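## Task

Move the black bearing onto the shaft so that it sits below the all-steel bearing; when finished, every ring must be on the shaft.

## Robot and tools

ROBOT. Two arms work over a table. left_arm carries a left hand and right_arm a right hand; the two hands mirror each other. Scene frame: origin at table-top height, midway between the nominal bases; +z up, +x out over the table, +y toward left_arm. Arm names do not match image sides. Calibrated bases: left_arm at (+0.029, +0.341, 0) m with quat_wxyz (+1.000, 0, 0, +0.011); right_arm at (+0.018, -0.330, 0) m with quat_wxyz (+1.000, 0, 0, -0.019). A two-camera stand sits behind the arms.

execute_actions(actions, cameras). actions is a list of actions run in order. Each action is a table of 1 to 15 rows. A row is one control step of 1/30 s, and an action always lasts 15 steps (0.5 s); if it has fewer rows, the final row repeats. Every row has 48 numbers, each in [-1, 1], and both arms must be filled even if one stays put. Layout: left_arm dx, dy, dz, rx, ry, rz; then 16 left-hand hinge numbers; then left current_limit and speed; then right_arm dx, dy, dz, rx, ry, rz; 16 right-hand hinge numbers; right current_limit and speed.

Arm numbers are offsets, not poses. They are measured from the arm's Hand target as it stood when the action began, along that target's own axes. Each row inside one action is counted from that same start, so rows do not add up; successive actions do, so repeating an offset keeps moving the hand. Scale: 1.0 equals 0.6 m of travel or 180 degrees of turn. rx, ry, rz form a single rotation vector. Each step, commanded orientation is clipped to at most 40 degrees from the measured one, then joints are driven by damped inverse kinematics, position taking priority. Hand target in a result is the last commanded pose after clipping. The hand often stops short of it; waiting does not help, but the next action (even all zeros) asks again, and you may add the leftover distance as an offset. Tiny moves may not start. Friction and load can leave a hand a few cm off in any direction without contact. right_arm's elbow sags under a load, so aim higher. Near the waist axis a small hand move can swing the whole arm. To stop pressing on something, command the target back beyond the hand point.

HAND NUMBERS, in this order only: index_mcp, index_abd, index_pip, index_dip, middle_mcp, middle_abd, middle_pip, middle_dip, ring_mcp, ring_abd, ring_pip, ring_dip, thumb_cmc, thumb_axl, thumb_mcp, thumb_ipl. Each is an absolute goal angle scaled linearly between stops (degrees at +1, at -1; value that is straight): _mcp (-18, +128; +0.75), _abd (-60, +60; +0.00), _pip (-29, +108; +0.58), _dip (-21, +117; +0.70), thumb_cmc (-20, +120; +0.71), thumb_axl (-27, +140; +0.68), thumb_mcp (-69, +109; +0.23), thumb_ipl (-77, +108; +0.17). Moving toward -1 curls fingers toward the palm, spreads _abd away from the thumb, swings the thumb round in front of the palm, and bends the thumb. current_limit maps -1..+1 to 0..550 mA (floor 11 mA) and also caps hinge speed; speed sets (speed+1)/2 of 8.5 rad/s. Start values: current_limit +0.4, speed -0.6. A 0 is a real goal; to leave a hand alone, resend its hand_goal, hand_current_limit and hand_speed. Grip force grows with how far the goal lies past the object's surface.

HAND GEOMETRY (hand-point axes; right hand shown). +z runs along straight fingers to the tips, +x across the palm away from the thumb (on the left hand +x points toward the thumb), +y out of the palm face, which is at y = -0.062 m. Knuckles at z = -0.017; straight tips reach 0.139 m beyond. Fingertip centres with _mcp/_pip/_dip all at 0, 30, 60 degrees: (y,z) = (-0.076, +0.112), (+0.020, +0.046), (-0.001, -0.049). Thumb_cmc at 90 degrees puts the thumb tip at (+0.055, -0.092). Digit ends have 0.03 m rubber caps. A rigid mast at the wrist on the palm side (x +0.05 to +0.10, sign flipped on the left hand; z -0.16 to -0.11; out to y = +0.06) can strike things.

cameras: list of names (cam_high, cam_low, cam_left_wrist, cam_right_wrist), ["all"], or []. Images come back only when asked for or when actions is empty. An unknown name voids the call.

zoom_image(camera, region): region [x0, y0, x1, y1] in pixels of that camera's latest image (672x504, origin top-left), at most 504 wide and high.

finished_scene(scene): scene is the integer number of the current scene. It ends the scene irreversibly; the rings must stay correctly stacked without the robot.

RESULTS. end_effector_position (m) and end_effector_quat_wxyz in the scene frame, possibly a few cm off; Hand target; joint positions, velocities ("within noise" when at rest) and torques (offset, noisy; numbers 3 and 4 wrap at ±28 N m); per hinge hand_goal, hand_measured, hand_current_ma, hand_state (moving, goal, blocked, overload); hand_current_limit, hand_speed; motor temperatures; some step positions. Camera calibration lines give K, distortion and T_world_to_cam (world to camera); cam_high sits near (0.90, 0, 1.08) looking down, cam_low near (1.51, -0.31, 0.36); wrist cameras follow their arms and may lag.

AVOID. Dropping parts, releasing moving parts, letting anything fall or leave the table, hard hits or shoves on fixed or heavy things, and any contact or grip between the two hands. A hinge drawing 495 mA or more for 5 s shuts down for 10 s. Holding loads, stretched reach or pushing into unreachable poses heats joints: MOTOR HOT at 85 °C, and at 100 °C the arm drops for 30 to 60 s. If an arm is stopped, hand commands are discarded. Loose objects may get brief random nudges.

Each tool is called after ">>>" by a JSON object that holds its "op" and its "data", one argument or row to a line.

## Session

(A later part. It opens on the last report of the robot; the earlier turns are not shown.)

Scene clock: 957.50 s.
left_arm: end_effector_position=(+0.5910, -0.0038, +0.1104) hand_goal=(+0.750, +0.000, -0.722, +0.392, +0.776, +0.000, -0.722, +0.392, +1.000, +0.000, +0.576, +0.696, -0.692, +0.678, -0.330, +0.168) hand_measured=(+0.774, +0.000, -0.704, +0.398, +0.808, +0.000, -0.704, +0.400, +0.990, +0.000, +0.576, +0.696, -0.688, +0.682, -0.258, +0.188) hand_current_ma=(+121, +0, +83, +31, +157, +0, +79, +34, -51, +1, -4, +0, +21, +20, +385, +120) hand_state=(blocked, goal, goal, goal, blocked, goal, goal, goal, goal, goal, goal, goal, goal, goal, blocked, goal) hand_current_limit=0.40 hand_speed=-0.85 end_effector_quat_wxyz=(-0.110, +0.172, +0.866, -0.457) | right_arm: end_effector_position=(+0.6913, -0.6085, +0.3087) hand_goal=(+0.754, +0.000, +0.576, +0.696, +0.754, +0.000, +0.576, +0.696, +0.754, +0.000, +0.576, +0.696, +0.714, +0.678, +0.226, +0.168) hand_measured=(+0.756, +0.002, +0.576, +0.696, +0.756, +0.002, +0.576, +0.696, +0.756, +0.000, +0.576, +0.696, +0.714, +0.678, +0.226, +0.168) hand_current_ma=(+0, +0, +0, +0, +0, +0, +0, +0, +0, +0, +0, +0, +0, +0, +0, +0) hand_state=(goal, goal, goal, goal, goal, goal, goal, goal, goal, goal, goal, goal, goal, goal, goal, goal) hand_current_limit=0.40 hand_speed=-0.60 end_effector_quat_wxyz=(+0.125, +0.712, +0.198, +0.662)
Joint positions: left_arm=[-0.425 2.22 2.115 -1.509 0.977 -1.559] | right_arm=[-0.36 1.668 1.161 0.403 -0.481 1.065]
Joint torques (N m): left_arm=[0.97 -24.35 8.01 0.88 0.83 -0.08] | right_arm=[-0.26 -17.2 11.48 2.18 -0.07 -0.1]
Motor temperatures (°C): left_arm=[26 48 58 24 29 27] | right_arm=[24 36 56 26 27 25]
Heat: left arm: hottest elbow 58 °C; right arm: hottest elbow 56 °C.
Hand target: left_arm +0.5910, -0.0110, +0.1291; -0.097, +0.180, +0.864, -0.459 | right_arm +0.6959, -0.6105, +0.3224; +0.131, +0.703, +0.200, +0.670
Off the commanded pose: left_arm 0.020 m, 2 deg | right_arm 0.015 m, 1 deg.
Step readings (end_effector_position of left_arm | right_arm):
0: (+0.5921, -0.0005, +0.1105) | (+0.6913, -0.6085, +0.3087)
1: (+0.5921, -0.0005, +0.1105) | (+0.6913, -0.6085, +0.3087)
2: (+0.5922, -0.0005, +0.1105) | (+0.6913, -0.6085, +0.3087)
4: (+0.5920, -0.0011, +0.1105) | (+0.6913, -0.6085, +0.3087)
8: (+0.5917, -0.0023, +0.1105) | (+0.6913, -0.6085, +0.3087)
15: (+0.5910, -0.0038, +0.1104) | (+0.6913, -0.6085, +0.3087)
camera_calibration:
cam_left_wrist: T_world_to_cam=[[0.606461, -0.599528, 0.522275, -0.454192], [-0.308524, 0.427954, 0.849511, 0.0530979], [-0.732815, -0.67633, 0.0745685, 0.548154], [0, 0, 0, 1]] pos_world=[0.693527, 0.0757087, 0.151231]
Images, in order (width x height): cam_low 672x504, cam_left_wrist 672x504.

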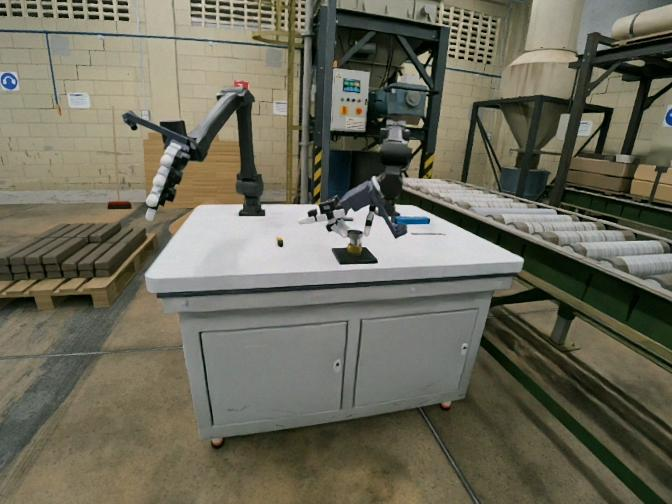

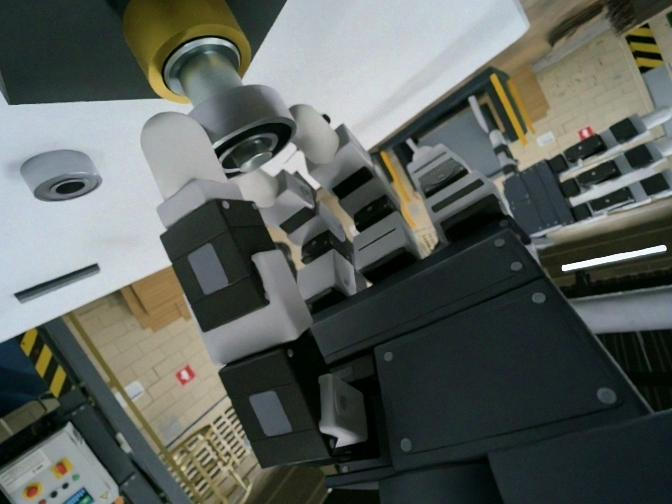

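>>> {"op": "execute_actions", "data": {
  "actions": [
    [[-0.0048,0.0378,0.0187,0,0,0,0.75,0,-0.723,0.391,0.775,0,-0.723,0.391,1,0,0.576,0.696,-0.693,0.678,-0.33,0.168,0.4,-0.85,0,0,0,0,0,0,0.754,0,0.576,0.696,0.754,0,0.576,0.696,0.754,0,0.576,0.696,0.714,0.678,0.226,0.168,0.4,-0.6]]
  ],
  "cameras": ["cam_left_wrist","cam_low"]
}}

>>> {"op": "zoom_image", "data": {
  "camera": "cam_left_wrist",
  "region": [140, 20, 320, 190]
}}

>>> {"op": "zoom_image", "data": {
  "camera": "cam_low",
  "region": [335, 215, 375, 250]
}}

Scene clock: 998.67 s.
left_arm: end_effector_position=(+0.5945, -0.0060, +0.1085) hand_goal=(+0.750, +0.000, -0.722, +0.392, +0.776, +0.000, -0.722, +0.392, +1.000, +0.000, +0.576, +0.696, -0.692, +0.678, -0.330, +0.168) hand_measured=(+0.774, +0.000, -0.704, +0.398, +0.806, +0.000, -0.704, +0.400, +0.990, +0.000, +0.576, +0.696, -0.684, +0.682, -0.258, +0.188) hand_current_ma=(+121, +0, +85, +31, +147, +0, +79, +34, -51, +1, -4, +0, +33, +26, +385, +120) hand_state=(blocked, goal, goal, goal, blocked, goal, goal, goal, goal, goal, goal, goal, goal, goal, blocked, goal) hand_current_limit=0.40 hand_speed=-0.85 end_effector_quat_wxyz=(-0.103, +0.172, +0.865, -0.460) | right_arm: end_effector_position=(+0.6913, -0.6085, +0.3087) hand_goal=(+0.754, +0.000, +0.576, +0.696, +0.754, +0.000, +0.576, +0.696, +0.754, +0.000, +0.576, +0.696, +0.714, +0.678, +0.226, +0.168) hand_measured=(+0.756, +0.002, +0.576, +0.696, +0.756, +0.002, +0.576, +0.696, +0.756, +0.000, +0.576, +0.696, +0.714, +0.678, +0.226, +0.168) hand_current_ma=(+0, +0, +0, +0, +0, +0, +0, +0, +0, +0, +0, +0, +0, +0, +0, +0) hand_state=(goal, goal, goal, goal, goal, goal, goal, goal, goal, goal, goal, goal, goal, goal, goal, goal) hand_current_limit=0.40 hand_speed=-0.60 end_effector_quat_wxyz=(+0.125, +0.712, +0.198, +0.662)
Joint positions: left_arm=[-0.425 2.219 2.108 -1.48 0.98 -1.57] | right_arm=[-0.36 1.668 1.161 0.403 -0.481 1.065]
Joint torques (N m): left_arm=[0.67 -22.59 6.75 1.39 0.71 0.14] | right_arm=[-0.09 -17.03 11.51 2.21 -0.07 -0.09]
Motor temperatures (°C): left_arm=[26 50 57 24 29 27] | right_arm=[24 36 56 26 27 25]
Heat: left arm: hottest elbow 57 °C; right arm: hottest elbow 56 °C.
Hand target: left_arm +0.5949, -0.0091, +0.1039; -0.097, +0.180, +0.864, -0.459 | right_arm +0.6959, -0.6105, +0.3224; +0.131, +0.703, +0.200, +0.670
Off the commanded pose: left_arm 0.005 m, 1 deg | right_arm 0.015 m, 1 deg.
Step readings (end_effector_position of left_arm | right_arm):
0: (+0.5910, -0.0038, +0.1104) | (+0.6913, -0.6085, +0.3087)
1: (+0.5911, -0.0038, +0.1104) | (+0.6913, -0.6085, +0.3087)
2: (+0.5917, -0.0041, +0.1103) | (+0.6913, -0.6085, +0.3087)
4: (+0.5937, -0.0050, +0.1094) | (+0.6913, -0.6085, +0.3087)
8: (+0.5944, -0.0059, +0.1085) | (+0.6913, -0.6085, +0.3087)
15: (+0.5945, -0.0060, +0.1085) | (+0.6913, -0.6085, +0.3087)
camera_calibration:
cam_left_wrist: T_world_to_cam=[[0.604272, -0.591196, 0.534175, -0.456705], [-0.321001, 0.432972, 0.842314, 0.0649302], [-0.729256, -0.680457, 0.0718583, 0.547444], [0, 0, 0, 1]] pos_world=[0.696043, 0.0743969, 0.14993]
Images, in order (width x height): cam_low 672x504, cam_left_wrist 672x504.

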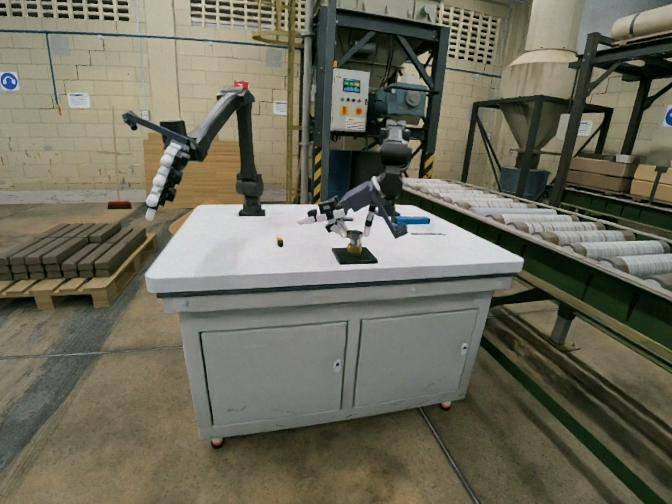

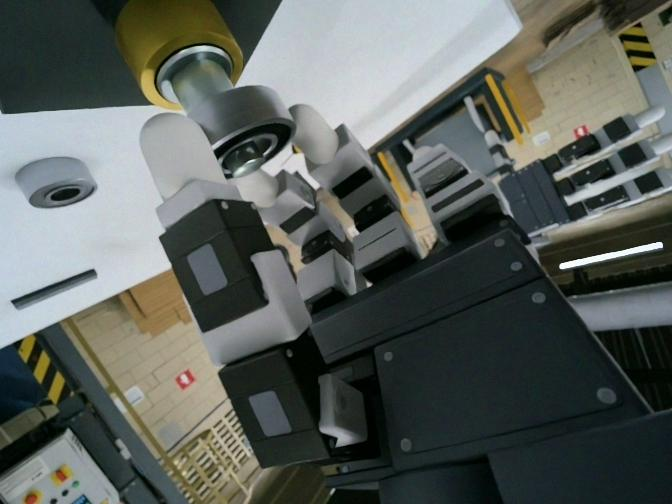

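Scaled by 2.800 from the camera's 672x504 image, which has a finer 960x720 frame.

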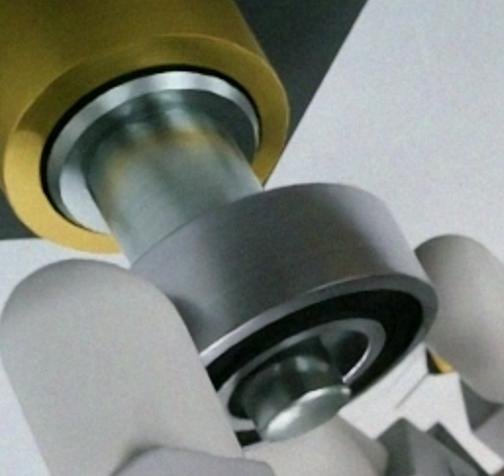

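Scaled by 12.600 from the camera's 672x504 image, which has a finer 960x720 frame.

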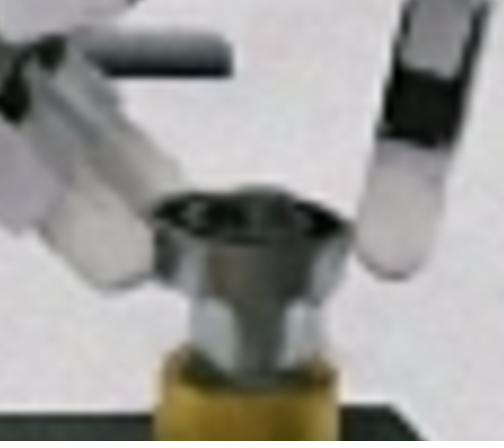

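>>> {"op": "execute_actions", "data": {
  "actions": [
    [[0.0117,0.0093,-0.0138,0,0,0,0.75,0,-0.723,0.391,0.775,0,-0.723,0.391,1,0,0.576,0.696,-0.693,0.678,-0.33,0.168,0.4,-0.85,0,0,0,0,0,0,0.754,0,0.576,0.696,0.754,0,0.576,0.696,0.754,0,0.576,0.696,0.714,0.678,0.226,0.168,0.4,-0.6]]
  ],
  "cameras": ["cam_left_wrist","cam_low"]
}}

>>> {"op": "zoom_image", "data": {
  "camera": "cam_left_wrist",
  "region": [140, 20, 320, 190]
}}

>>> {"op": "zoom_image", "data": {
  "camera": "cam_low",
  "region": [335, 215, 375, 250]
}}

Scene clock: 1026.90 s.
left_arm: end_effector_position=(+0.5927, -0.0038, +0.1084) hand_goal=(+0.750, +0.000, -0.722, +0.392, +0.776, +0.000, -0.722, +0.392, +1.000, +0.000, +0.576, +0.696, -0.692, +0.678, -0.330, +0.168) hand_measured=(+0.774, +0.000, -0.704, +0.398, +0.806, +0.000, -0.700, +0.400, +0.990, +0.000, +0.576, +0.696, -0.692, +0.678, -0.258, +0.188) hand_current_ma=(+118, +0, +83, +23, +147, +0, +102, +41, -51, +1, -4, +0, +1, +4, +385, +120) hand_state=(blocked, goal, goal, goal, blocked, goal, blocked, goal, goal, goal, goal, goal, goal, goal, blocked, goal) hand_current_limit=0.40 hand_speed=-0.85 end_effector_quat_wxyz=(-0.097, +0.183, +0.863, -0.461) | right_arm: end_effector_position=(+0.6913, -0.6085, +0.3087) hand_goal=(+0.754, +0.000, +0.576, +0.696, +0.754, +0.000, +0.576, +0.696, +0.754, +0.000, +0.576, +0.696, +0.714, +0.678, +0.226, +0.168) hand_measured=(+0.756, +0.002, +0.576, +0.696, +0.756, +0.002, +0.576, +0.696, +0.756, +0.000, +0.576, +0.696, +0.714, +0.678, +0.226, +0.168) hand_current_ma=(+0, +0, +0, +0, +0, +0, +0, +0, +0, +0, +0, +0, +0, +0, +0, +0) hand_state=(goal, goal, goal, goal, goal, goal, goal, goal, goal, goal, goal, goal, goal, goal, goal, goal) hand_current_limit=0.40 hand_speed=-0.60 end_effector_quat_wxyz=(+0.125, +0.712, +0.198, +0.662)
Joint positions: left_arm=[-0.423 2.204 2.082 -1.472 0.982 -1.543] | right_arm=[-0.36 1.668 1.161 0.403 -0.481 1.065]
Joint torques (N m): left_arm=[0.67 -22.89 6.28 0.75 0.6 0.06] | right_arm=[-0.21 -17.08 11.51 2.28 -0.07 -0.1]
Motor temperatures (°C): left_arm=[26 55 54 24 29 27] | right_arm=[24 36 56 26 27 25]
Heat: left arm: hottest shoulder 55 °C; right arm: hottest elbow 56 °C.
Hand target: left_arm +0.5923, +0.0027, +0.1039; -0.097, +0.181, +0.864, -0.460 | right_arm +0.6959, -0.6105, +0.3224; +0.131, +0.703, +0.200, +0.670
Off the commanded pose: left_arm 0.008 m, 0 deg | right_arm 0.015 m, 1 deg.
Step readings (end_effector_position of left_arm | right_arm):
0: (+0.5946, -0.0061, +0.1085) | (+0.6913, -0.6085, +0.3087)
1: (+0.5945, -0.0060, +0.1086) | (+0.6913, -0.6085, +0.3087)
2: (+0.5941, -0.0059, +0.1083) | (+0.6913, -0.6085, +0.3087)
4: (+0.5934, -0.0055, +0.1084) | (+0.6913, -0.6085, +0.3087)
8: (+0.5922, -0.0047, +0.1084) | (+0.6913, -0.6085, +0.3087)
15: (+0.5927, -0.0038, +0.1083) | (+0.6913, -0.6085, +0.3087)
camera_calibration:
cam_left_wrist: T_world_to_cam=[[0.586803, -0.593782, 0.550532, -0.445625], [-0.330238, 0.445287, 0.832263, 0.0701139], [-0.739328, -0.670181, 0.0652062, 0.554329], [0, 0, 0, 1]] pos_world=[0.694479, 0.0756761, 0.150832]
Images, in order (width x height): cam_low 672x504, cam_left_wrist 672x504.

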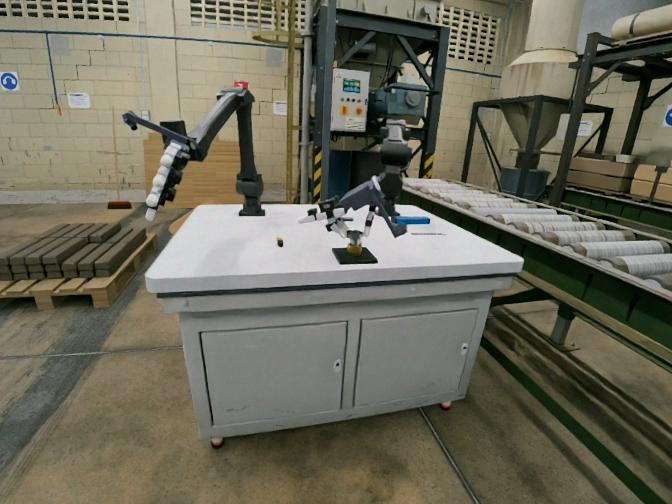

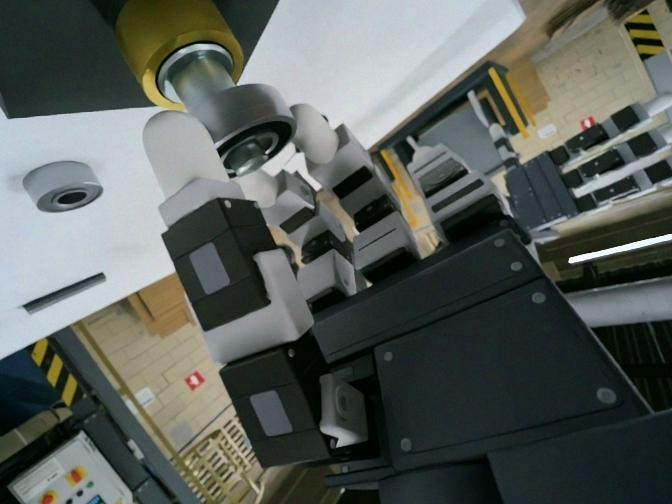

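Scaled by 2.800 from the camera's 672x504 image, which has a finer 960x720 frame.

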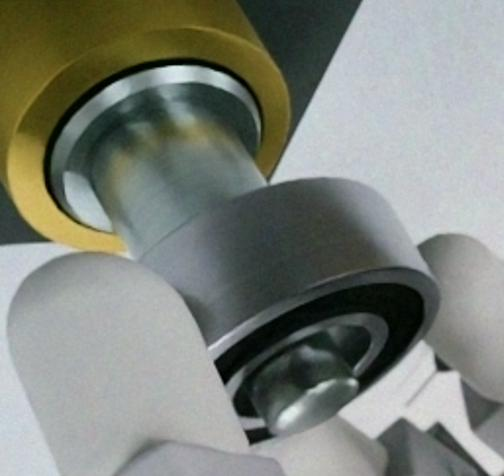

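Scaled by 12.600 from the camera's 672x504 image, which has a finer 960x720 frame.

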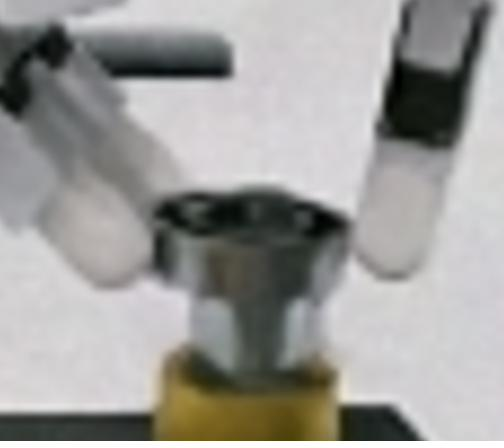

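>>> {"op": "execute_actions", "data": {
  "actions": [
    [[0.0027,0.009,-0.0015,0,0,0,0.75,0,-0.723,0.391,0.775,0,-0.723,0.391,1,0,0.576,0.696,-0.693,0.678,-0.33,0.168,0.4,-0.85,0,0,0,0,0,0,0.754,0,0.576,0.696,0.754,0,0.576,0.696,0.754,0,0.576,0.696,0.714,0.678,0.226,0.168,0.4,-0.6]]
  ],
  "cameras": ["cam_left_wrist","cam_low"]
}}

>>> {"op": "zoom_image", "data": {
  "camera": "cam_left_wrist",
  "region": [140, 20, 320, 190]
}}

>>> {"op": "zoom_image", "data": {
  "camera": "cam_low",
  "region": [335, 215, 375, 250]
}}

Scene clock: 1056.97 s.
left_arm: end_effector_position=(+0.5923, -0.0020, +0.1082) hand_goal=(+0.750, +0.000, -0.722, +0.392, +0.776, +0.000, -0.722, +0.392, +1.000, +0.000, +0.576, +0.696, -0.692, +0.678, -0.330, +0.168) hand_measured=(+0.774, +0.000, -0.706, +0.396, +0.806, +0.000, -0.698, +0.402, +0.990, +0.000, +0.576, +0.696, -0.694, +0.678, -0.258, +0.188) hand_current_ma=(+118, +0, +78, +17, +147, +0, +109, +44, -51, +1, -4, +0, -6, -2, +385, +120) hand_state=(blocked, goal, goal, goal, blocked, goal, blocked, goal, goal, goal, goal, goal, goal, goal, blocked, goal) hand_current_limit=0.40 hand_speed=-0.85 end_effector_quat_wxyz=(-0.095, +0.185, +0.862, -0.463) | right_arm: end_effector_position=(+0.6913, -0.6085, +0.3087) hand_goal=(+0.754, +0.000, +0.576, +0.696, +0.754, +0.000, +0.576, +0.696, +0.754, +0.000, +0.576, +0.696, +0.714, +0.678, +0.226, +0.168) hand_measured=(+0.756, +0.002, +0.576, +0.696, +0.756, +0.002, +0.576, +0.696, +0.756, +0.000, +0.576, +0.696, +0.714, +0.678, +0.226, +0.168) hand_current_ma=(+0, +0, +0, +0, +0, +0, +0, +0, +0, +0, +0, +0, +0, +0, +0, +0) hand_state=(goal, goal, goal, goal, goal, goal, goal, goal, goal, goal, goal, goal, goal, goal, goal, goal) hand_current_limit=0.40 hand_speed=-0.60 end_effector_quat_wxyz=(+0.125, +0.712, +0.198, +0.662)
Joint positions: left_arm=[-0.42 2.198 2.072 -1.469 0.984 -1.533] | right_arm=[-0.36 1.668 1.161 0.403 -0.481 1.065]
Joint torques (N m): left_arm=[1.79 -22.18 6.2 0.75 0.57 0.13] | right_arm=[-0.09 -17.2 11.49 2.22 -0.08 -0.09]
Motor temperatures (°C): left_arm=[26 55 54 24 29 27] | right_arm=[24 36 56 26 27 25]
Heat: left arm: hottest shoulder 55 °C; right arm: hottest elbow 56 °C.
Hand target: left_arm +0.5924, +0.0069, +0.1000; -0.097, +0.181, +0.864, -0.459 | right_arm +0.6959, -0.6105, +0.3224; +0.131, +0.703, +0.200, +0.670
Off the commanded pose: left_arm 0.012 m, 1 deg | right_arm 0.015 m, 1 deg.
Step readings (end_effector_position of left_arm | right_arm):
0: (+0.5927, -0.0038, +0.1084) | (+0.6913, -0.6085, +0.3087)
1: (+0.5927, -0.0038, +0.1084) | (+0.6913, -0.6085, +0.3087)
2: (+0.5929, -0.0033, +0.1082) | (+0.6913, -0.6085, +0.3087)
4: (+0.5925, -0.0022, +0.1083) | (+0.6913, -0.6085, +0.3087)
8: (+0.5922, -0.0020, +0.1081) | (+0.6913, -0.6085, +0.3087)
15: (+0.5922, -0.0020, +0.1080) | (+0.6913, -0.6085, +0.3087)
camera_calibration:
cam_left_wrist: T_world_to_cam=[[0.58248, -0.592797, 0.556155, -0.442316], [-0.33303, 0.450103, 0.828552, 0.0713573], [-0.74149, -0.667831, 0.0647569, 0.556561], [0, 0, 0, 1]] pos_world=[0.694089, 0.0773672, 0.150832]
Images, in order (width x height): cam_low 672x504, cam_left_wrist 672x504.

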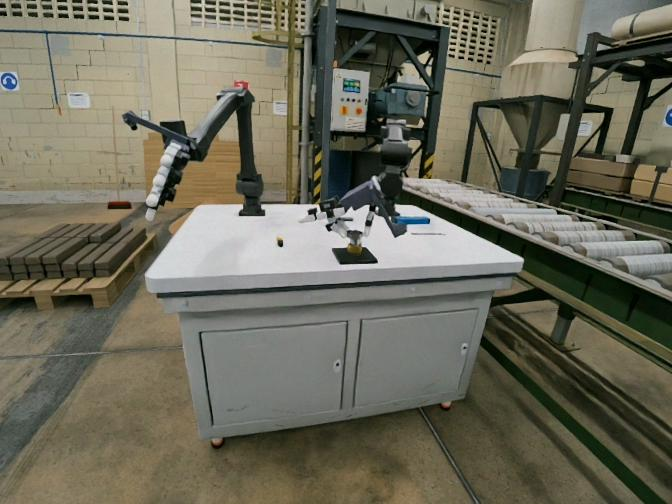

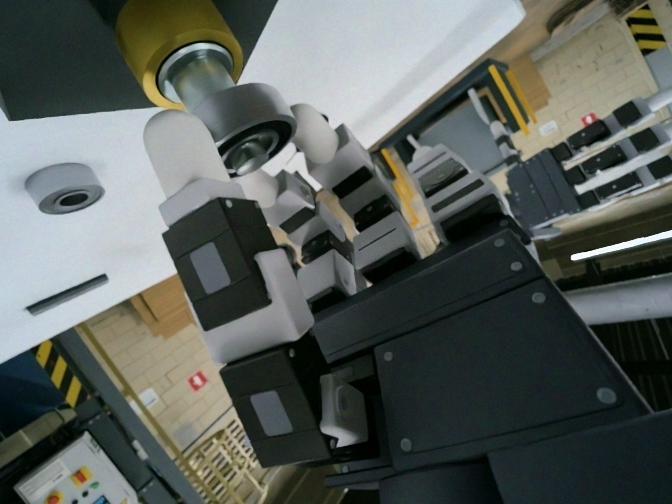

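Scaled by 2.800 from the camera's 672x504 image, which has a finer 960x720 frame.

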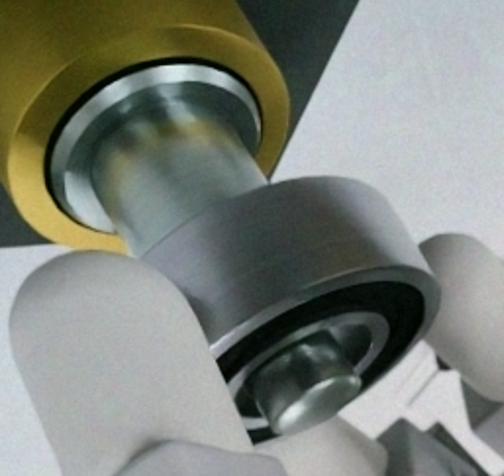

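Scaled by 12.600 from the camera's 672x504 image, which has a finer 960x720 frame.

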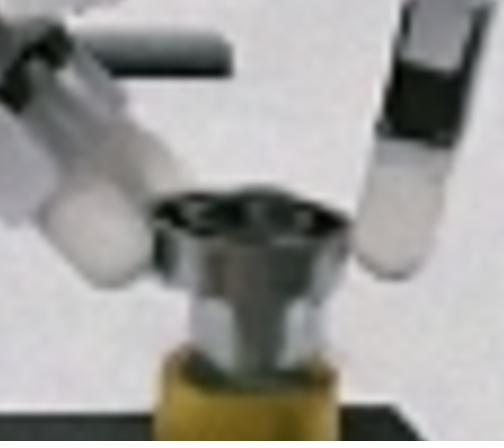

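>>> {"op": "execute_actions", "data": {
  "actions": [
    [[-0.0046,0.0095,0.004,0,0,0,0.75,0,-0.723,0.391,0.775,0,-0.723,0.391,1,0,0.576,0.696,-0.693,0.678,-0.33,0.168,0.4,-0.85,0,0,0,0,0,0,0.754,0,0.576,0.696,0.754,0,0.576,0.696,0.754,0,0.576,0.696,0.714,0.678,0.226,0.168,0.4,-0.6]],
    [[0.0072,-0.0018,0.0088,0,0,0,0.75,0,-0.723,0.391,0.775,0,-0.723,0.391,1,0,0.576,0.696,-0.693,0.678,-0.33,0.168,0.4,-0.85,0,0,0,0,0,0,0.754,0,0.576,0.696,0.754,0,0.576,0.696,0.754,0,0.576,0.696,0.714,0.678,0.226,0.168,0.4,-0.6]],
    [[-0.0005,0.009,-0.0075,0,0,0,0.75,0,-0.723,0.391,0.775,0,-0.723,0.391,1,0,0.576,0.696,-0.693,0.678,-0.33,0.168,0.4,-0.85,0,0,0,0,0,0,0.754,0,0.576,0.696,0.754,0,0.576,0.696,0.754,0,0.576,0.696,0.714,0.678,0.226,0.168,0.4,-0.6]],
    [[-0.002,-0.0025,0.0037,0,0,0,0.75,0,-0.723,0.391,0.775,0,-0.723,0.391,1,0,0.576,0.696,-0.693,0.678,-0.33,0.168,0.4,-0.85,0,0,0,0,0,0,0.754,0,0.576,0.696,0.754,0,0.576,0.696,0.754,0,0.576,0.696,0.714,0.678,0.226,0.168,0.4,-0.6]]
  ],
  "cameras": ["cam_left_wrist","cam_low"]
}}

>>> {"op": "zoom_image", "data": {
  "camera": "cam_left_wrist",
  "region": [140, 20, 320, 190]
}}

>>> {"op": "zoom_image", "data": {
  "camera": "cam_low",
  "region": [335, 215, 375, 250]
}}

Scene clock: 1104.13 s.
left_arm: end_effector_position=(+0.5931, -0.0021, +0.1075) hand_goal=(+0.750, +0.000, -0.722, +0.392, +0.776, +0.000, -0.722, +0.392, +1.000, +0.000, +0.576, +0.696, -0.692, +0.678, -0.330, +0.168) hand_measured=(+0.774, +0.000, -0.708, +0.394, +0.806, +0.000, -0.698, +0.402, +0.990, +0.000, +0.576, +0.696, -0.696, +0.676, -0.258, +0.188) hand_current_ma=(+118, +0, +63, +7, +147, +0, +115, +48, -51, +1, -4, +0, -15, -11, +385, +120) hand_state=(blocked, goal, goal, goal, blocked, goal, blocked, goal, goal, goal, goal, goal, goal, goal, blocked, goal) hand_current_limit=0.40 hand_speed=-0.85 end_effector_quat_wxyz=(-0.087, +0.190, +0.860, -0.466) | right_arm: end_effector_position=(+0.6913, -0.6085, +0.3087) hand_goal=(+0.754, +0.000, +0.576, +0.696, +0.754, +0.000, +0.576, +0.696, +0.754, +0.000, +0.576, +0.696, +0.714, +0.678, +0.226, +0.168) hand_measured=(+0.756, +0.002, +0.576, +0.696, +0.756, +0.002, +0.576, +0.696, +0.756, +0.000, +0.576, +0.696, +0.714, +0.678, +0.226, +0.168) hand_current_ma=(+0, +0, +0, +0, +0, +0, +0, +0, +0, +0, +0, +0, +0, +0, +0, +0) hand_state=(goal, goal, goal, goal, goal, goal, goal, goal, goal, goal, goal, goal, goal, goal, goal, goal) hand_current_limit=0.40 hand_speed=-0.60 end_effector_quat_wxyz=(+0.125, +0.712, +0.198, +0.662)
Joint positions: left_arm=[-0.419 2.185 2.048 -1.44 0.987 -1.531] | right_arm=[-0.36 1.668 1.161 0.403 -0.481 1.065]
Joint torques (N m): left_arm=[1.03 -21.13 6.32 0.72 0.47 0.1] | right_arm=[-0.03 -17.03 11.48 2.24 -0.07 -0.1]
Motor temperatures (°C): left_arm=[26 50 52 24 28 27] | right_arm=[24 36 56 26 27 25]
Heat: left arm: hottest elbow 52 °C; right arm: hottest elbow 56 °C.
Hand target: left_arm +0.5925, +0.0072, +0.0899; -0.097, +0.181, +0.864, -0.459 | right_arm +0.6959, -0.6105, +0.3224; +0.131, +0.703, +0.200, +0.670
Off the commanded pose: left_arm 0.020 m, 2 deg | right_arm 0.015 m, 1 deg.
Step readings (end_effector_position of left_arm | right_arm):
0: (+0.5923, -0.0020, +0.1082) | (+0.6913, -0.6085, +0.3087)
1: (+0.5923, -0.0020, +0.1082) | (+0.6913, -0.6085, +0.3087)
2: (+0.5924, -0.0021, +0.1082) | (+0.6913, -0.6085, +0.3087)
4: (+0.5929, -0.0021, +0.1082) | (+0.6913, -0.6085, +0.3087)
8: (+0.5932, -0.0022, +0.1082) | (+0.6913, -0.6085, +0.3087)
15: (+0.5932, -0.0022, +0.1082) | (+0.6913, -0.6085, +0.3087)
16: (+0.5933, -0.0023, +0.1082) | (+0.6913, -0.6085, +0.3087)
17: (+0.5933, -0.0023, +0.1076) | (+0.6913, -0.6085, +0.3087)
19: (+0.5931, -0.0025, +0.1074) | (+0.6913, -0.6085, +0.3087)
23: (+0.5928, -0.0023, +0.1073) | (+0.6913, -0.6085, +0.3087)
30: (+0.5927, -0.0023, +0.1074) | (+0.6913, -0.6085, +0.3087)
31: (+0.5928, -0.0023, +0.1074) | (+0.6913, -0.6085, +0.3087)
32: (+0.5928, -0.0023, +0.1074) | (+0.6913, -0.6085, +0.3087)
34: (+0.5929, -0.0022, +0.1074) | (+0.6913, -0.6085, +0.3087)
38: (+0.5930, -0.0021, +0.1075) | (+0.6913, -0.6085, +0.3087)
45: (+0.5931, -0.0021, +0.1075) | (+0.6913, -0.6085, +0.3087)
46: (+0.5931, -0.0021, +0.1075) | (+0.6913, -0.6085, +0.3087)
47: (+0.5931, -0.0021, +0.1075) | (+0.6913, -0.6085, +0.3087)
49: (+0.5931, -0.0021, +0.1075) | (+0.6913, -0.6085, +0.3087)
53: (+0.5931, -0.0021, +0.1075) | (+0.6913, -0.6085, +0.3087)
60: (+0.5931, -0.0021, +0.1075) | (+0.6913, -0.6085, +0.3087)
camera_calibration:
cam_left_wrist: T_world_to_cam=[[0.572874, -0.586826, 0.572233, -0.438327], [-0.347119, 0.458751, 0.817958, 0.0817704], [-0.742512, -0.66722, 0.0591076, 0.558412], [0, 0, 0, 1]] pos_world=[0.694117, 0.0778497, 0.150934]
Images, in order (width x height): cam_low 672x504, cam_left_wrist 672x504.

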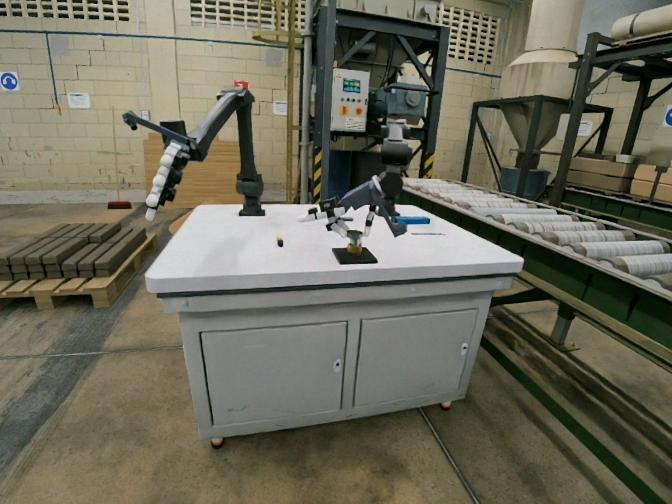

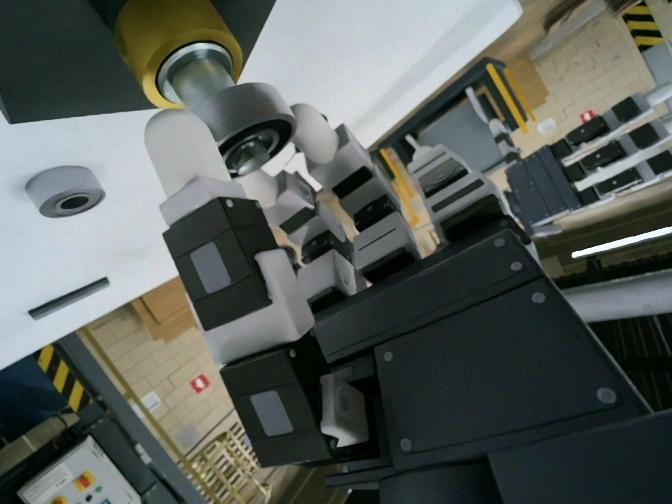

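Scaled by 2.800 from the camera's 672x504 image, which has a finer 960x720 frame.

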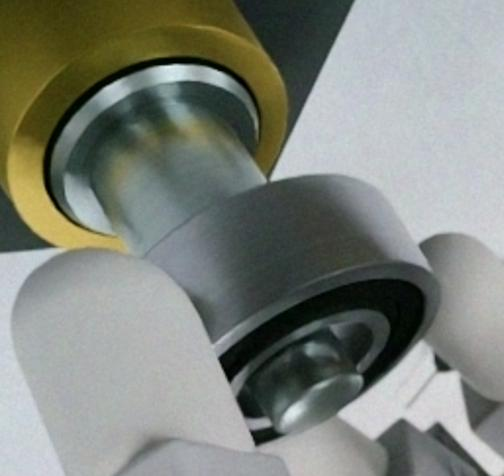

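Scaled by 12.600 from the camera's 672x504 image, which has a finer 960x720 frame.

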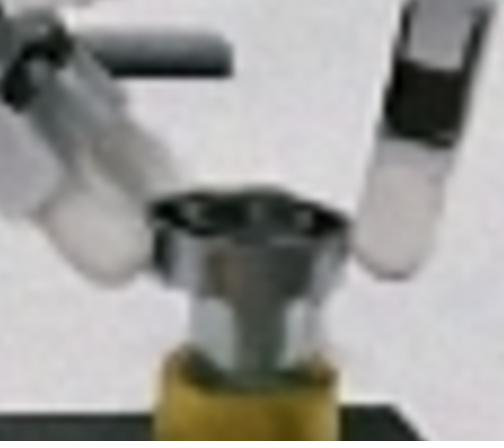

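>>> {"op": "execute_actions", "data": {
  "actions": [
    [[0,-0.0125,-0.0084,0,0,0,0.765,0,-0.723,0.391,0.79,0,-0.723,0.391,1,0,0.576,0.696,-0.693,0.678,-0.29,0.168,0.4,-0.85,0,0,0,0,0,0,0.754,0,0.576,0.696,0.754,0,0.576,0.696,0.754,0,0.576,0.696,0.714,0.678,0.226,0.168,0.4,-0.6]],
    [[0,0,0,0,0,0,0.78,0,-0.723,0.391,0.81,0,-0.723,0.391,1,0,0.576,0.696,-0.693,0.678,-0.26,0.168,0.4,-0.85,0,0,0,0,0,0,0.754,0,0.576,0.696,0.754,0,0.576,0.696,0.754,0,0.576,0.696,0.714,0.678,0.226,0.168,0.4,-0.6]]
  ],
  "cameras": ["cam_left_wrist","cam_low"]
}}

>>> {"op": "zoom_image", "data": {
  "camera": "cam_left_wrist",
  "region": [140, 20, 320, 190]
}}

>>> {"op": "zoom_image", "data": {
  "camera": "cam_low",
  "region": [335, 215, 375, 250]
}}

Scene clock: 1138.53 s.
left_arm: end_effector_position=(+0.5918, -0.0004, +0.1072) hand_goal=(+0.780, +0.000, -0.722, +0.392, +0.810, +0.000, -0.722, +0.392, +1.000, +0.000, +0.576, +0.696, -0.692, +0.678, -0.260, +0.168) hand_measured=(+0.780, +0.000, -0.710, +0.396, +0.818, +0.000, -0.708, +0.396, +0.990, +0.000, +0.576, +0.696, -0.694, +0.676, -0.250, +0.180) hand_current_ma=(+1, +0, +56, +13, +43, +0, +68, +18, -51, +1, -4, +0, -11, -12, +63, +71) hand_state=(goal, goal, goal, goal, goal, goal, goal, goal, goal, goal, goal, goal, goal, goal, goal, goal) hand_current_limit=0.40 hand_speed=-0.85 end_effector_quat_wxyz=(-0.090, +0.188, +0.861, -0.463) | right_arm: end_effector_position=(+0.6913, -0.6085, +0.3087) hand_goal=(+0.754, +0.000, +0.576, +0.696, +0.754, +0.000, +0.576, +0.696, +0.754, +0.000, +0.576, +0.696, +0.714, +0.678, +0.226, +0.168) hand_measured=(+0.756, +0.002, +0.576, +0.696, +0.756, +0.002, +0.576, +0.696, +0.756, +0.000, +0.576, +0.696, +0.714, +0.678, +0.226, +0.168) hand_current_ma=(+0, +0, +0, +0, +0, +0, +0, +0, +0, +0, +0, +0, +0, +0, +0, +0) hand_state=(goal, goal, goal, goal, goal, goal, goal, goal, goal, goal, goal, goal, goal, goal, goal, goal) hand_current_limit=0.40 hand_speed=-0.60 end_effector_quat_wxyz=(+0.125, +0.712, +0.198, +0.662)
Joint positions: left_arm=[-0.418 2.185 2.048 -1.448 0.983 -1.53] | right_arm=[-0.36 1.668 1.161 0.403 -0.481 1.065]
Joint torques (N m): left_arm=[0.85 -21.07 7.61 0.18 0.64 0.11] | right_arm=[-0.32 -17.14 11.49 2.26 -0.08 -0.09]
Motor temperatures (°C): left_arm=[26 54 53 24 27 27] | right_arm=[24 36 57 26 27 25]
Heat: left arm: hottest shoulder 54 °C; right arm: hottest elbow 57 °C.
Hand target: left_arm +0.5924, +0.0071, +0.0989; -0.097, +0.181, +0.864, -0.459 | right_arm +0.6959, -0.6105, +0.3224; +0.131, +0.703, +0.200, +0.670
Off the commanded pose: left_arm 0.011 m, 1 deg | right_arm 0.015 m, 1 deg.
Step readings (end_effector_position of left_arm | right_arm):
0: (+0.5931, -0.0021, +0.1075) | (+0.6913, -0.6085, +0.3087)
1: (+0.5931, -0.0021, +0.1075) | (+0.6913, -0.6085, +0.3087)
2: (+0.5931, -0.0021, +0.1075) | (+0.6913, -0.6085, +0.3087)
4: (+0.5929, -0.0018, +0.1076) | (+0.6913, -0.6085, +0.3087)
8: (+0.5922, -0.0015, +0.1076) | (+0.6913, -0.6085, +0.3087)
15: (+0.5917, -0.0011, +0.1076) | (+0.6913, -0.6085, +0.3087)
16: (+0.5917, -0.0011, +0.1076) | (+0.6913, -0.6085, +0.3087)
17: (+0.5918, -0.0010, +0.1075) | (+0.6913, -0.6085, +0.3087)
19: (+0.5917, -0.0007, +0.1074) | (+0.6913, -0.6085, +0.3087)
23: (+0.5918, -0.0004, +0.1072) | (+0.6913, -0.6085, +0.3087)
30: (+0.5918, -0.0004, +0.1072) | (+0.6913, -0.6085, +0.3087)
camera_calibration:
cam_left_wrist: T_world_to_cam=[[0.575259, -0.591057, 0.565445, -0.437161], [-0.343036, 0.453228, 0.822746, 0.0778666], [-0.742566, -0.66726, 0.0579697, 0.558762], [0, 0, 0, 1]] pos_world=[0.69311, 0.0791611, 0.150735]
Images, in order (width x height): cam_low 672x504, cam_left_wrist 672x504.

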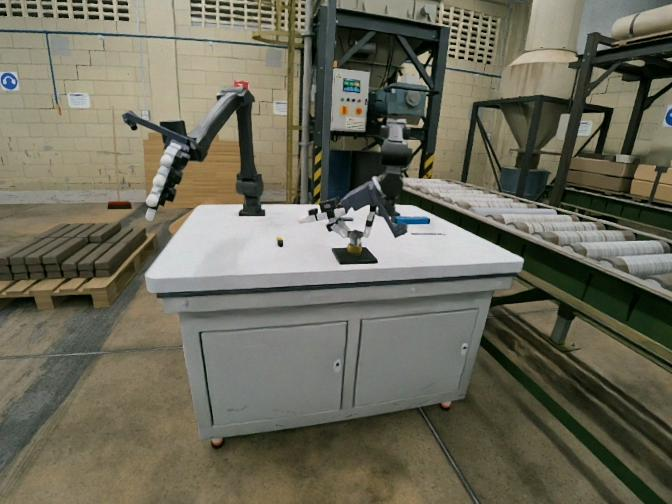

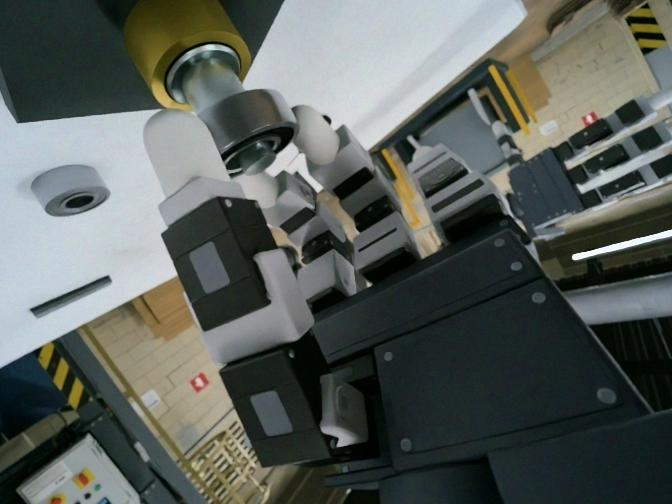

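Scaled by 2.800 from the camera's 672x504 image, which has a finer 960x720 frame.

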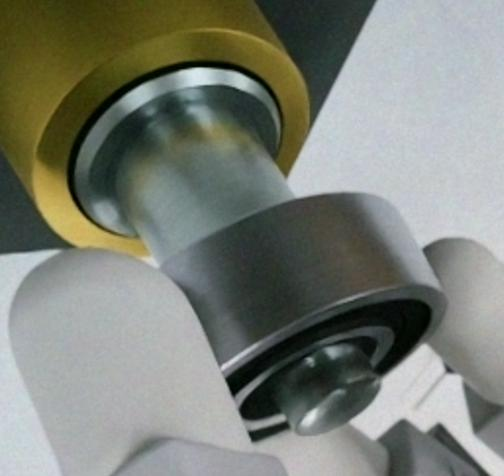

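Scaled by 12.600 from the camera's 672x504 image, which has a finer 960x720 frame.

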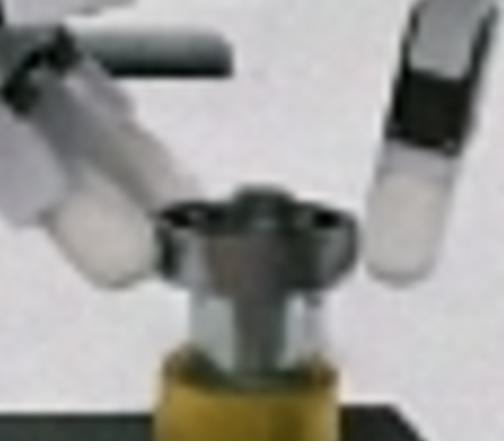

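>>> {"op": "execute_actions", "data": {
  "actions": [
    [[-0.0034,0.0207,0.0232,0,0,0,0.776,0,-0.723,0.391,0.806,0,-0.723,0.391,1,0,0.576,0.696,-0.693,0.678,-0.266,0.168,0.4,-0.85,0,0,0,0,0,0,0.754,0,0.576,0.696,0.754,0,0.576,0.696,0.754,0,0.576,0.696,0.714,0.678,0.226,0.168,0.4,-0.6]]
  ],
  "cameras": ["cam_left_wrist","cam_low"]
}}

>>> {"op": "zoom_image", "data": {
  "camera": "cam_left_wrist",
  "region": [140, 20, 320, 190]
}}

>>> {"op": "zoom_image", "data": {
  "camera": "cam_low",
  "region": [335, 215, 375, 250]
}}

Scene clock: 1154.43 s.
left_arm: end_effector_position=(+0.5936, -0.0005, +0.0987) hand_goal=(+0.776, +0.000, -0.722, +0.392, +0.806, +0.000, -0.722, +0.392, +1.000, +0.000, +0.576, +0.696, -0.692, +0.678, -0.266, +0.168) hand_measured=(+0.780, +0.000, -0.712, +0.394, +0.818, +0.000, -0.714, +0.394, +0.990, +0.000, +0.576, +0.696, -0.692, +0.678, -0.246, +0.180) hand_current_ma=(+16, +0, +43, +13, +54, +0, +38, +10, -51, +1, -4, +0, -3, -3, +118, +71) hand_state=(goal, goal, goal, goal, goal, goal, goal, goal, goal, goal, goal, goal, goal, goal, goal, goal) hand_current_limit=0.40 hand_speed=-0.85 end_effector_quat_wxyz=(-0.085, +0.191, +0.862, -0.462) | right_arm: end_effector_position=(+0.6913, -0.6085, +0.3087) hand_goal=(+0.754, +0.000, +0.576, +0.696, +0.754, +0.000, +0.576, +0.696, +0.754, +0.000, +0.576, +0.696, +0.714, +0.678, +0.226, +0.168) hand_measured=(+0.756, +0.002, +0.576, +0.696, +0.756, +0.002, +0.576, +0.696, +0.756, +0.000, +0.576, +0.696, +0.714, +0.678, +0.226, +0.168) hand_current_ma=(+0, +0, +0, +0, +0, +0, +0, +0, +0, +0, +0, +0, +0, +0, +0, +0) hand_state=(goal, goal, goal, goal, goal, goal, goal, goal, goal, goal, goal, goal, goal, goal, goal, goal) hand_current_limit=0.40 hand_speed=-0.60 end_effector_quat_wxyz=(+0.125, +0.712, +0.198, +0.662)
Joint positions: left_arm=[-0.418 2.186 2.029 -1.417 0.979 -1.53] | right_arm=[-0.36 1.668 1.161 0.403 -0.481 1.065]
Joint torques (N m): left_arm=[0.79 -19.84 7.06 0.77 0.78 -0.05] | right_arm=[-0.15 -17.2 11.48 2.28 -0.06 -0.09]
Motor temperatures (°C): left_arm=[26 55 53 24 28 27] | right_arm=[24 36 57 26 27 25]
Heat: left arm: hottest shoulder 55 °C; right arm: hottest elbow 57 °C.
Hand target: left_arm +0.5924, +0.0021, +0.0808; -0.097, +0.181, +0.864, -0.459 | right_arm +0.6959, -0.6105, +0.3224; +0.131, +0.703, +0.200, +0.670
Off the commanded pose: left_arm 0.018 m, 2 deg | right_arm 0.015 m, 1 deg.
Step readings (end_effector_position of left_arm | right_arm):
0: (+0.5918, -0.0004, +0.1072) | (+0.6913, -0.6085, +0.3087)
1: (+0.5918, -0.0004, +0.1072) | (+0.6913, -0.6085, +0.3087)
2: (+0.5918, -0.0004, +0.1072) | (+0.6913, -0.6085, +0.3087)
4: (+0.5918, -0.0005, +0.1059) | (+0.6913, -0.6085, +0.3087)
8: (+0.5934, -0.0008, +0.1031) | (+0.6913, -0.6085, +0.3087)
15: (+0.5934, -0.0004, +0.0987) | (+0.6913, -0.6085, +0.3087)
camera_calibration:
cam_left_wrist: T_world_to_cam=[[0.569105, -0.590708, 0.571999, -0.430434], [-0.352129, 0.453541, 0.818722, 0.0913976], [-0.743051, -0.667357, 0.0501071, 0.561579], [0, 0, 0, 1]] pos_world=[0.694428, 0.0790604, 0.143239]
Images, in order (width x height): cam_low 672x504, cam_left_wrist 672x504.

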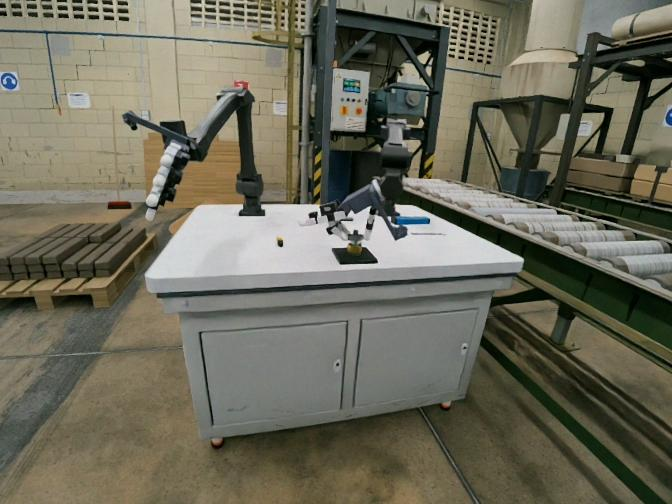

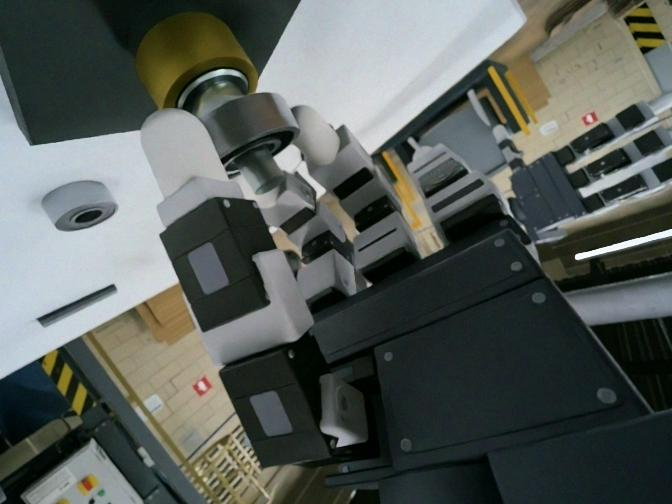

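Scaled by 2.800 from the camera's 672x504 image, which has a finer 960x720 frame.

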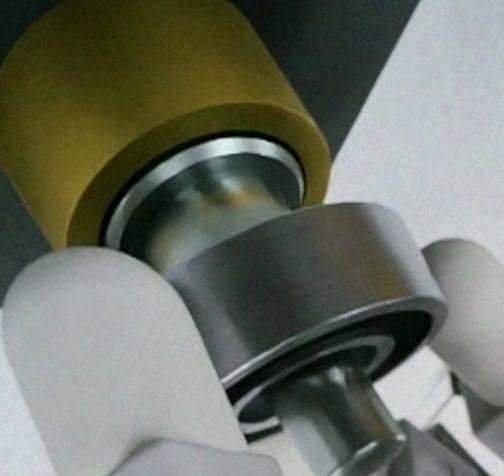

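Scaled by 12.600 from the camera's 672x504 image, which has a finer 960x720 frame.

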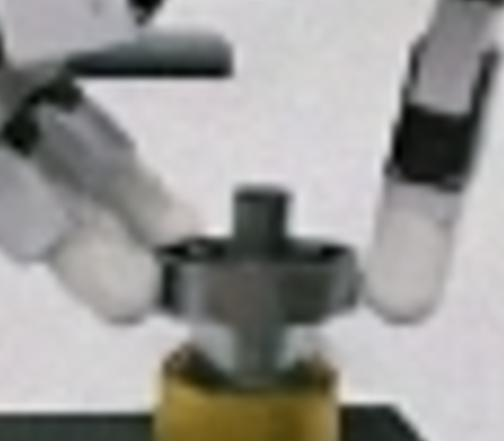

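>>> {"op": "execute_actions", "data": {
  "actions": [
    [[0,0.0138,0.0093,0,0,0,0.776,0,-0.723,0.391,0.806,0,-0.723,0.391,1,0,0.576,0.696,-0.693,0.678,-0.266,0.168,0.4,-0.85,0,0,0,0,0,0,0.754,0,0.576,0.696,0.754,0,0.576,0.696,0.754,0,0.576,0.696,0.714,0.678,0.226,0.168,0.4,-0.6]],
    [[0,0.0083,0.0056,0,0,0,0.776,0,-0.723,0.391,0.806,0,-0.723,0.391,1,0,0.576,0.696,-0.693,0.678,-0.266,0.168,0.4,-0.85,0,0,0,0,0,0,0.754,0,0.576,0.696,0.754,0,0.576,0.696,0.754,0,0.576,0.696,0.714,0.678,0.226,0.168,0.4,-0.6]]
  ],
  "cameras": ["cam_left_wrist","cam_low"]
}}

>>> {"op": "zoom_image", "data": {
  "camera": "cam_left_wrist",
  "region": [140, 20, 320, 210]
}}

>>> {"op": "zoom_image", "data": {
  "camera": "cam_low",
  "region": [335, 215, 375, 250]
}}

Scene clock: 1178.43 s.
left_arm: end_effector_position=(+0.5943, -0.0008, +0.0852) hand_goal=(+0.776, +0.000, -0.722, +0.392, +0.806, +0.000, -0.722, +0.392, +1.000, +0.000, +0.576, +0.696, -0.692, +0.678, -0.266, +0.168) hand_measured=(+0.778, +0.000, -0.716, +0.394, +0.818, +0.000, -0.714, +0.394, +0.990, +0.000, +0.576, +0.696, -0.692, +0.678, -0.246, +0.180) hand_current_ma=(+12, +0, +22, +6, +53, +0, +38, +10, -51, +1, -4, +0, -3, -3, +118, +71) hand_state=(goal, goal, goal, goal, goal, goal, goal, goal, goal, goal, goal, goal, goal, goal, goal, goal) hand_current_limit=0.40 hand_speed=-0.85 end_effector_quat_wxyz=(-0.083, +0.192, +0.861, -0.463) | right_arm: end_effector_position=(+0.6913, -0.6085, +0.3087) hand_goal=(+0.754, +0.000, +0.576, +0.696, +0.754, +0.000, +0.576, +0.696, +0.754, +0.000, +0.576, +0.696, +0.714, +0.678, +0.226, +0.168) hand_measured=(+0.756, +0.002, +0.576, +0.696, +0.756, +0.002, +0.576, +0.696, +0.756, +0.000, +0.576, +0.696, +0.714, +0.678, +0.226, +0.168) hand_current_ma=(+0, +0, +0, +0, +0, +0, +0, +0, +0, +0, +0, +0, +0, +0, +0, +0) hand_state=(goal, goal, goal, goal, goal, goal, goal, goal, goal, goal, goal, goal, goal, goal, goal, goal) hand_current_limit=0.40 hand_speed=-0.60 end_effector_quat_wxyz=(+0.125, +0.712, +0.198, +0.662)
Joint positions: left_arm=[-0.418 2.193 2.005 -1.382 0.979 -1.53] | right_arm=[-0.36 1.668 1.161 0.403 -0.481 1.065]
Joint torques (N m): left_arm=[0.67 -19.9 7.1 0.85 0.73 0.03] | right_arm=[-0.21 -17.14 11.49 2.21 -0.06 -0.09]
Motor temperatures (°C): left_arm=[26 54 52 24 28 27] | right_arm=[24 36 57 26 27 25]
Heat: left arm: hottest shoulder 54 °C; right arm: hottest elbow 57 °C.
Hand target: left_arm +0.5924, +0.0021, +0.0649; -0.097, +0.181, +0.864, -0.459 | right_arm +0.6959, -0.6105, +0.3224; +0.131, +0.703, +0.200, +0.670
Off the commanded pose: left_arm 0.021 m, 2 deg | right_arm 0.015 m, 1 deg.
Step readings (end_effector_position of left_arm | right_arm):
0: (+0.5936, -0.0005, +0.0987) | (+0.6913, -0.6085, +0.3087)
1: (+0.5938, -0.0006, +0.0987) | (+0.6913, -0.6085, +0.3087)
2: (+0.5940, -0.0007, +0.0982) | (+0.6913, -0.6085, +0.3087)
4: (+0.5944, -0.0009, +0.0971) | (+0.6913, -0.6085, +0.3087)
8: (+0.5943, -0.0008, +0.0941) | (+0.6913, -0.6085, +0.3087)
15: (+0.5944, -0.0009, +0.0926) | (+0.6913, -0.6085, +0.3087)
16: (+0.5945, -0.0009, +0.0926) | (+0.6913, -0.6085, +0.3087)
17: (+0.5947, -0.0010, +0.0924) | (+0.6913, -0.6085, +0.3087)
19: (+0.5949, -0.0010, +0.0915) | (+0.6913, -0.6085, +0.3087)
23: (+0.5947, -0.0010, +0.0892) | (+0.6913, -0.6085, +0.3087)
30: (+0.5944, -0.0008, +0.0857) | (+0.6913, -0.6085, +0.3087)
camera_calibration:
cam_left_wrist: T_world_to_cam=[[0.566693, -0.589633, 0.575492, -0.422155], [-0.355617, 0.455026, 0.816387, 0.105085], [-0.743233, -0.667296, 0.0481769, 0.562855], [0, 0, 0, 1]] pos_world=[0.694935, 0.0788574, 0.13004]
Images, in order (width x height): cam_low 672x504, cam_left_wrist 672x504.

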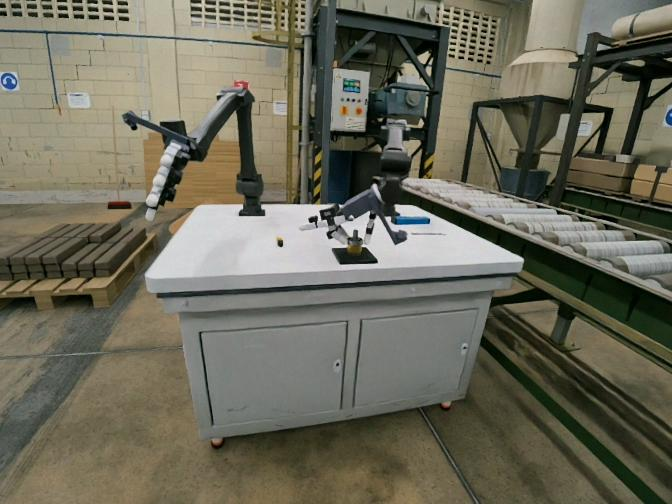

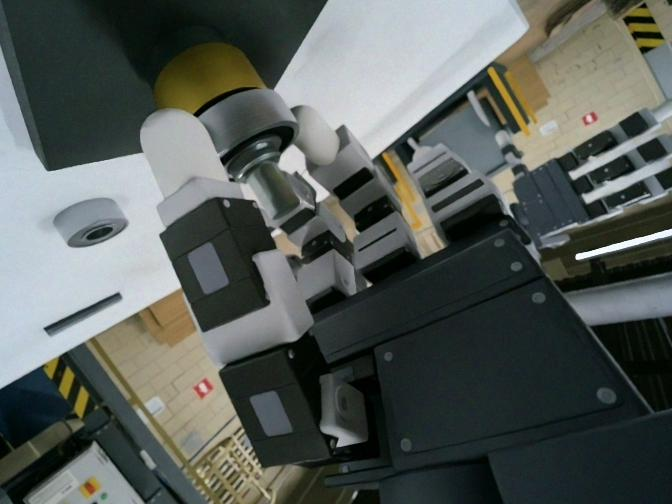

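Scaled by 2.653 from the camera's 672x504 image, which has a finer 960x720 frame.

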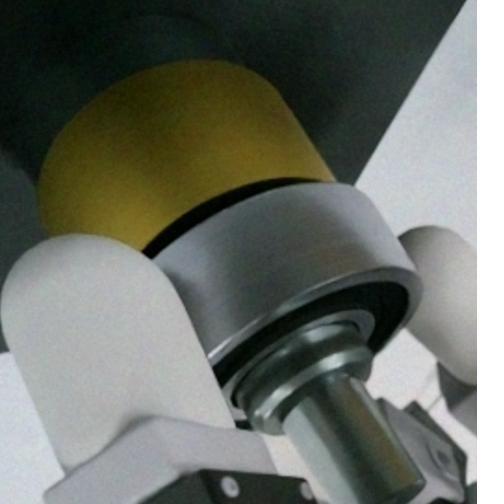

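Scaled by 12.600 from the camera's 672x504 image, which has a finer 960x720 frame.

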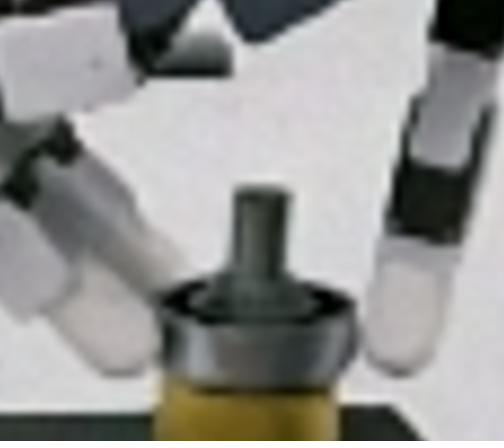

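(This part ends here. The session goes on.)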